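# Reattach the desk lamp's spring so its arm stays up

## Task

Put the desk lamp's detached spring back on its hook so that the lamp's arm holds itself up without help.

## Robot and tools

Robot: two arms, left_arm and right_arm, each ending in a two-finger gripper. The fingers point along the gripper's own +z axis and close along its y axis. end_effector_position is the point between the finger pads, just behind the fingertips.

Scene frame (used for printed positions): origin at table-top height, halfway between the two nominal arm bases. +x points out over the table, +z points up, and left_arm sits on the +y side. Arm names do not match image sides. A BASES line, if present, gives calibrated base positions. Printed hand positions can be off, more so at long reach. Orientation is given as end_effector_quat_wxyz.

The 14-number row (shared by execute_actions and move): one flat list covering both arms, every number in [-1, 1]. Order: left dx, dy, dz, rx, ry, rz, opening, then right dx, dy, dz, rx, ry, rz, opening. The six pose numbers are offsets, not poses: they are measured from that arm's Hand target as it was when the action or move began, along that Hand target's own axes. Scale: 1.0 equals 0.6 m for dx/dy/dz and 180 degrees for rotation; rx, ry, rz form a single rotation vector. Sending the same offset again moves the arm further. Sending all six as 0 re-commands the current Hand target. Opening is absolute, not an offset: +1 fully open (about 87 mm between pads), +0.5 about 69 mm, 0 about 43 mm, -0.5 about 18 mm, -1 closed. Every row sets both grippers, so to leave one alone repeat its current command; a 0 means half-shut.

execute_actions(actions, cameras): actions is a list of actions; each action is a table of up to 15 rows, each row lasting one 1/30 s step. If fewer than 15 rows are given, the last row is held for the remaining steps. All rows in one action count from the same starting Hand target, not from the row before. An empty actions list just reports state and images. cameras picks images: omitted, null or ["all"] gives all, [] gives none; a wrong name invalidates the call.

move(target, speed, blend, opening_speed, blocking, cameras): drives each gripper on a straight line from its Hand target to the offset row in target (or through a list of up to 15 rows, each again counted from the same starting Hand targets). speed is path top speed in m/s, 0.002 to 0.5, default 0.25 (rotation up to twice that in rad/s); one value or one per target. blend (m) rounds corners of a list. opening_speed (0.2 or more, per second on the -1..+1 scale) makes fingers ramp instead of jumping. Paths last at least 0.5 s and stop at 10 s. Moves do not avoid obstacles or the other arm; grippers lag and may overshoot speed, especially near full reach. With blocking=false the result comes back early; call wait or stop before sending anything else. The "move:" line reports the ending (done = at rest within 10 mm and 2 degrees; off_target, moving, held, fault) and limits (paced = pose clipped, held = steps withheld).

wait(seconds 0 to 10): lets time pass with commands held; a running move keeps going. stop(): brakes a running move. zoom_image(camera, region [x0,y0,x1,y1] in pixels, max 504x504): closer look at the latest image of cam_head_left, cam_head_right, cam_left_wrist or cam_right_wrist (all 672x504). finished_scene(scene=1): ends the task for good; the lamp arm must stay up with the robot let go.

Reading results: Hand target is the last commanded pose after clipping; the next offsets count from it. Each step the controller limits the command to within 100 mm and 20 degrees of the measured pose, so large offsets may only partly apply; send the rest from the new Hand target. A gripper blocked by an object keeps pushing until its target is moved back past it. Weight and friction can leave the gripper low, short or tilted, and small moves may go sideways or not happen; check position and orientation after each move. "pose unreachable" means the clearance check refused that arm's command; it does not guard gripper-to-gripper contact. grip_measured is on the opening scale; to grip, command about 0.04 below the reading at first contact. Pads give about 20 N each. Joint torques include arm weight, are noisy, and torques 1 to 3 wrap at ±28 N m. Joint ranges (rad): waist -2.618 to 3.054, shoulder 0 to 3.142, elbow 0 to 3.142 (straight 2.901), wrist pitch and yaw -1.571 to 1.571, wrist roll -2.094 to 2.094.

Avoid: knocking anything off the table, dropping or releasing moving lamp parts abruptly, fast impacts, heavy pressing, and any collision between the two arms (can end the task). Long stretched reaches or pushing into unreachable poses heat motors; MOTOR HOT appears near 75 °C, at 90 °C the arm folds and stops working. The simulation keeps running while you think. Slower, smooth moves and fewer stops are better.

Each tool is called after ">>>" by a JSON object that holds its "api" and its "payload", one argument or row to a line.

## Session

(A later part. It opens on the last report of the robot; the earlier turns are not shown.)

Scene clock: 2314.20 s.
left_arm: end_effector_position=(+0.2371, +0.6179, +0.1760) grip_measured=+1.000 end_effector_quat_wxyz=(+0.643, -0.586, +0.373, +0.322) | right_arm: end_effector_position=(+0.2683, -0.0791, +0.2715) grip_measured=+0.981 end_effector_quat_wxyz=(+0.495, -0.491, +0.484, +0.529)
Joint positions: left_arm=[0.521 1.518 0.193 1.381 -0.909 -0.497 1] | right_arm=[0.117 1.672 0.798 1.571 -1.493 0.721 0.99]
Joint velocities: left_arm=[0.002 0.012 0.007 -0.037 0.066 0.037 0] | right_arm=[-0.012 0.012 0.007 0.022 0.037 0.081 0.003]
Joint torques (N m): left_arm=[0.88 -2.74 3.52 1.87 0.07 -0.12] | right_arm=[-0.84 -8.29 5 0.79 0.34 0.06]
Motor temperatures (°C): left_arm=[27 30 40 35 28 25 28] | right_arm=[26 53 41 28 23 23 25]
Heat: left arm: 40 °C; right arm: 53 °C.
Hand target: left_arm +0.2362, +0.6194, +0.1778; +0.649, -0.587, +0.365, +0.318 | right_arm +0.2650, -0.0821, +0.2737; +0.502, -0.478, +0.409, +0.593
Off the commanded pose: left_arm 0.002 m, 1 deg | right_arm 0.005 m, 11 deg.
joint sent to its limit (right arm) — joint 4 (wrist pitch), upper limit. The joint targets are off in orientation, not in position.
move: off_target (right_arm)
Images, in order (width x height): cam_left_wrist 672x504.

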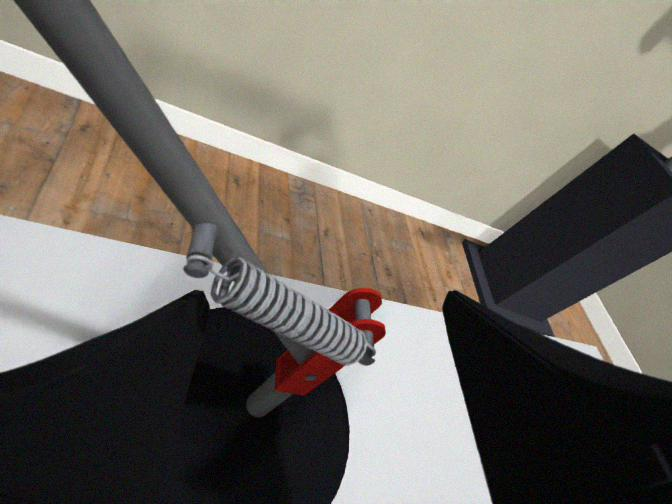

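>>> {"api": "move", "payload": {
  "target": [0, 0, -0.2, 0, 0, 0, 1.0, 0, 0, 0, 0, 0, 0, 1],
  "speed": 0.08,
  "cameras": ["cam_left_wrist", "cam_head_left"]
}}

>>> {"api": "zoom_image", "payload": {
  "camera": "cam_left_wrist",
  "region": [180, 180, 440, 400]
}}

Scene clock: 2320.80 s.
left_arm: end_effector_position=(+0.2267, +0.5000, +0.1698) grip_measured=+1.000 end_effector_quat_wxyz=(+0.634, -0.594, +0.380, +0.317) | right_arm: end_effector_position=(+0.2683, -0.0791, +0.2715) grip_measured=+0.981 end_effector_quat_wxyz=(+0.495, -0.491, +0.484, +0.529)
Joint positions: left_arm=[-0.114 1.412 0.036 1.538 -1.541 -0.375 1] | right_arm=[0.117 1.672 0.798 1.571 -1.493 0.721 0.99]
Joint velocities: left_arm=[-0.007 -0.002 -0.017 -0.007 -0.022 -0.037 0] | right_arm=[-0.002 -0.012 -0.022 0.007 0.007 0.022 -0.029]
Joint torques (N m): left_arm=[-0.64 -2.97 2.93 1.41 0 0] | right_arm=[-0.84 -8.31 5 0.79 0.34 0.06]
Motor temperatures (°C): left_arm=[27 30 40 36 28 25 28] | right_arm=[26 53 41 28 23 23 25]
Heat: left arm: 40 °C; right arm: 53 °C.
Hand target: left_arm +0.2261, +0.4984, +0.1730; +0.648, -0.588, +0.365, +0.317 | right_arm +0.2650, -0.0821, +0.2737; +0.502, -0.478, +0.409, +0.593
Off the commanded pose: left_arm 0.004 m, 3 deg | right_arm 0.005 m, 11 deg.
joint sent to its limit (right arm) — joint 4 (wrist pitch), upper limit. The joint targets are off in orientation, not in position.
move: off_target (left_arm, right_arm)
Images, in order (width x height): cam_head_left 672x504, cam_left_wrist 672x504.

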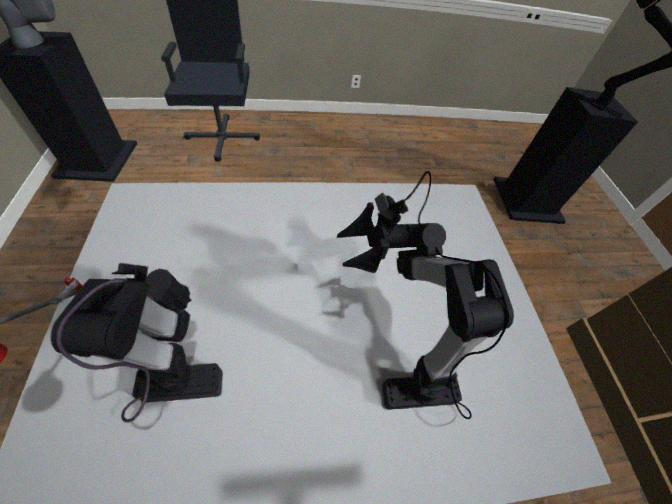

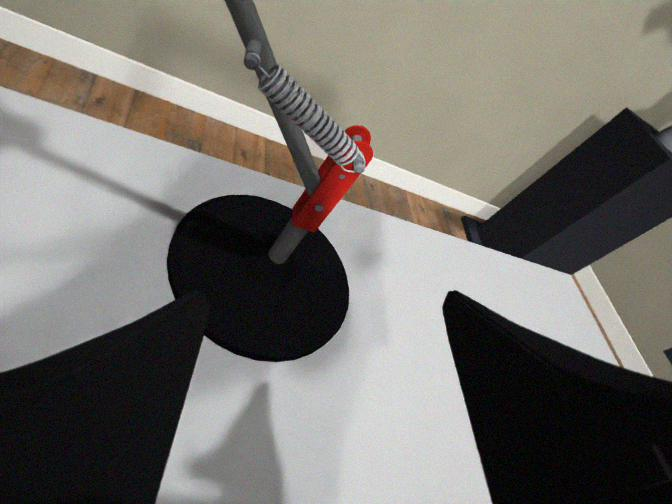

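Scaled by 1.938 from the camera's 672x504 image, which has a finer 960x720 frame.

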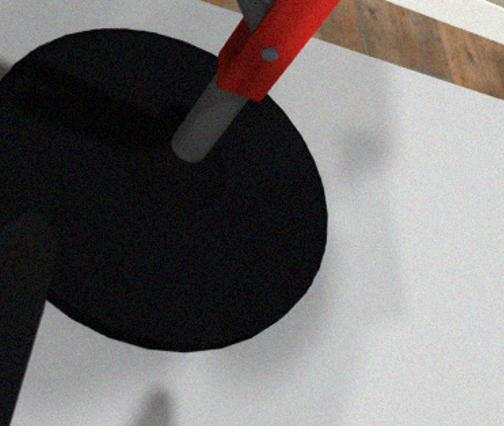

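>>> {"api": "zoom_image", "payload": {
  "camera": "cam_left_wrist",
  "region": [320, 110, 390, 180]
}}

>>> {"api": "wait", "payload": {
  "seconds": 3,
  "cameras": ["cam_left_wrist", "cam_head_left", "cam_head_right"]
}}

Scaled by 7.200 from the camera's 672x504 image, which has a finer 960x720 frame.

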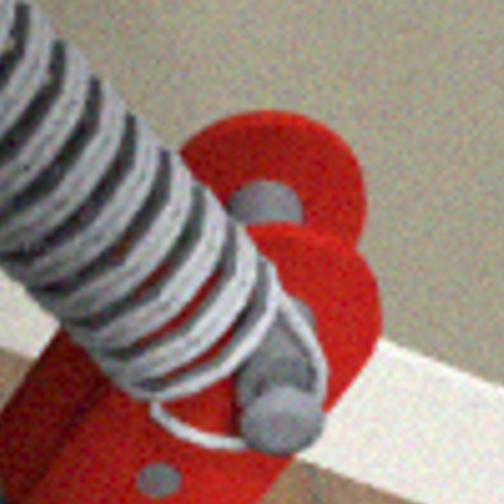

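Scene clock: 2326.00 s.
left_arm: end_effector_position=(+0.2265, +0.5000, +0.1698) grip_measured=+1.000 end_effector_quat_wxyz=(+0.633, -0.594, +0.380, +0.318) | right_arm: end_effector_position=(+0.2683, -0.0791, +0.2715) grip_measured=+0.981 end_effector_quat_wxyz=(+0.495, -0.491, +0.484, +0.529)
Joint positions: left_arm=[-0.114 1.412 0.036 1.539 -1.542 -0.374 1] | right_arm=[0.117 1.672 0.798 1.571 -1.493 0.721 0.99]
Joint velocities: left_arm=[-0.002 -0.007 0.032 0.022 0.037 0.007 0] | right_arm=[-0.007 -0.002 0.012 -0.051 -0.11 -0.007 -0.024]
Joint torques (N m): left_arm=[-0.64 -3 2.92 1.4 0.01 0] | right_arm=[-0.85 -8.31 4.98 0.79 0.33 0.06]
Motor temperatures (°C): left_arm=[27 30 40 35 28 25 28] | right_arm=[26 52 41 28 23 23 25]
Heat: left arm: 40 °C; right arm: 52 °C.
Hand target: left_arm +0.2261, +0.4984, +0.1730; +0.648, -0.588, +0.365, +0.317 | right_arm +0.2650, -0.0821, +0.2737; +0.502, -0.478, +0.409, +0.593
Tool commands: left_gripper/opening=+1.0 right_gripper/opening=+1.0
Off the commanded pose: left_arm 0.004 m, 3 deg | right_arm 0.005 m, 11 deg.
wait: 3.00 s; at rest from the start
Images, in order (width x height): cam_head_left 672x504, cam_head_right 672x504, cam_left_wrist 672x504.

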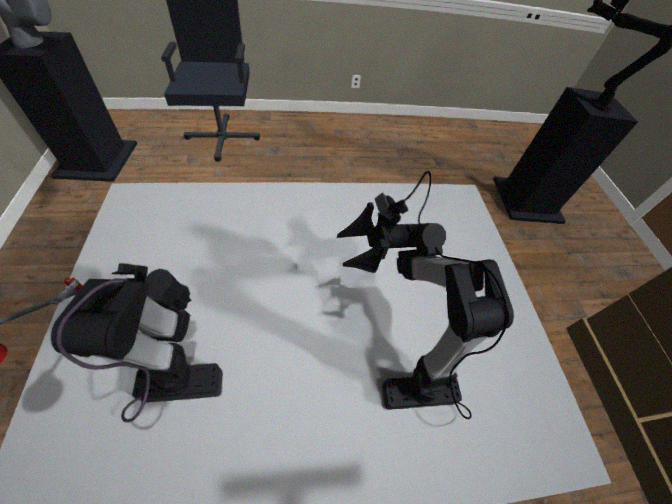

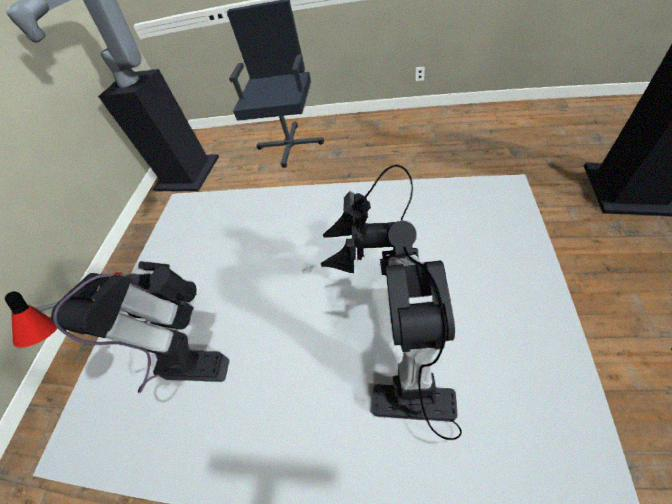

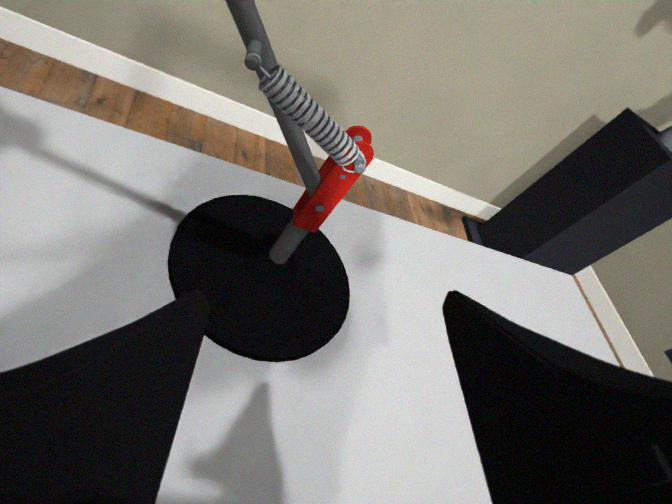

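>>> {"api": "move", "payload": {
  "target": [0, 0, -0.15, 0, 0, 0, 1.0, 0, 0, 0, 0, 0, 0, 1],
  "speed": 0.12,
  "cameras": ["cam_left_wrist", "cam_head_left", "cam_head_right"]
}}

>>> {"api": "zoom_image", "payload": {
  "camera": "cam_head_right",
  "region": [0, 240, 200, 400]
}}

>>> {"api": "zoom_image", "payload": {
  "camera": "cam_left_wrist",
  "region": [230, 0, 430, 200]
}}

Scene clock: 2344.10 s.
left_arm: end_effector_position=(+0.2208, +0.4108, +0.1721) grip_measured=+1.000 end_effector_quat_wxyz=(+0.696, -0.466, +0.534, +0.113) | right_arm: end_effector_position=(+0.2683, -0.0791, +0.2715) grip_measured=+0.981 end_effector_quat_wxyz=(+0.495, -0.491, +0.484, +0.529)
Joint positions: left_arm=[-0.713 0.115 0.014 -0.145 -1.552 -0.803 1] | right_arm=[0.117 1.672 0.798 1.571 -1.493 0.721 0.99]
Joint velocities: left_arm=[0.012 0.002 -0.007 0.022 -0.007 -0.037 0] | right_arm=[0.002 0.002 -0.012 -0.051 -0.11 0.007 0.008]
Joint torques (N m): left_arm=[-0.65 1.17 5.44 1.23 -0.17 -0.08] | right_arm=[-0.84 -8.29 5 0.79 0.34 0.06]
Motor temperatures (°C): left_arm=[27 30 40 35 28 25 28] | right_arm=[26 52 41 28 23 23 25]
Heat: left arm: 40 °C; right arm: 52 °C.
Hand target: left_arm +0.2154, +0.4069, +0.1705; +0.672, -0.547, +0.441, +0.233 | right_arm +0.2650, -0.0821, +0.2737; +0.502, -0.478, +0.409, +0.593
Off the commanded pose: left_arm 0.005 m, 34 deg; orientation clipped | right_arm 0.005 m, 11 deg.
joint sent to its limit (left arm) — joint 3 (elbow), lower limit, where the elbow is as bent as it goes; joint 5 (wrist yaw), lower limit. The joint targets are off in position and orientation.
joint sent to its limit (right arm) — joint 4 (wrist pitch), upper limit. The joint targets are off in orientation, not in position.
move: off_target (left_arm, right_arm); limits=paced
Images, in order (width x height): cam_head_left 672x504, cam_head_right 672x504, cam_left_wrist 672x504.

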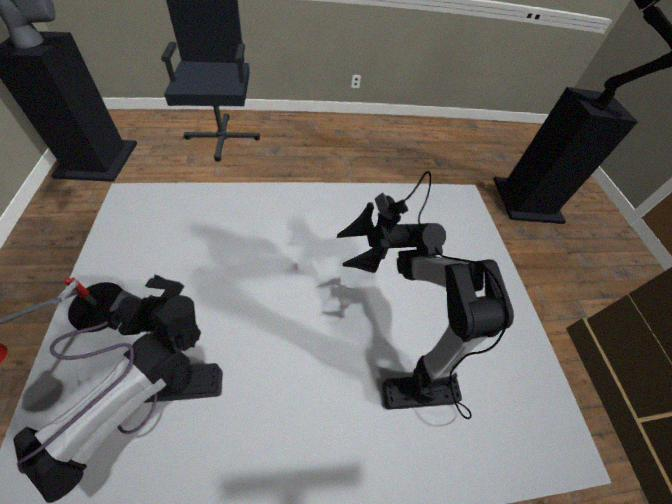

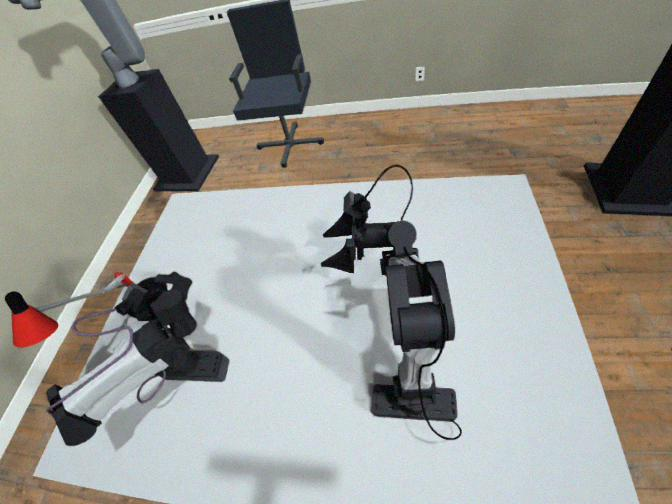

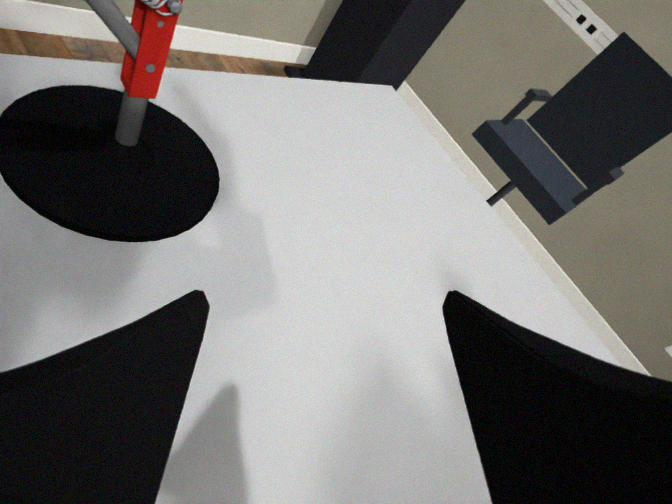

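Scaled by 2.520 from the camera's 672x504 image, which has a finer 960x720 frame.

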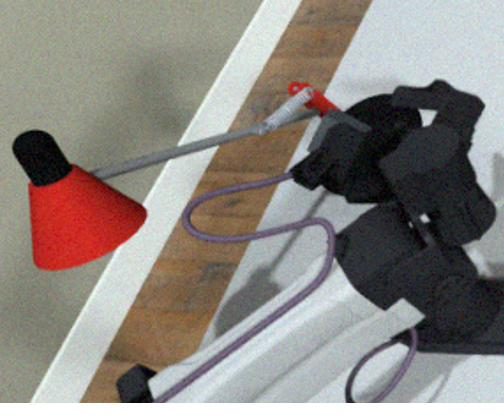

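Scaled by 2.520 from the camera's 672x504 image, which has a finer 960x720 frame.

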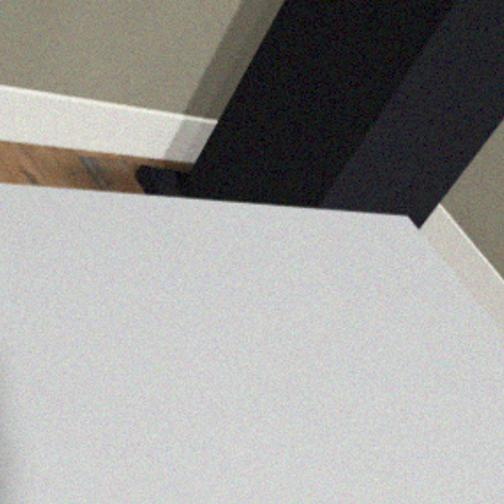

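>>> {"api": "finished_scene", "payload": {
  "scene": 1
}}

The scene is finished: the task was done.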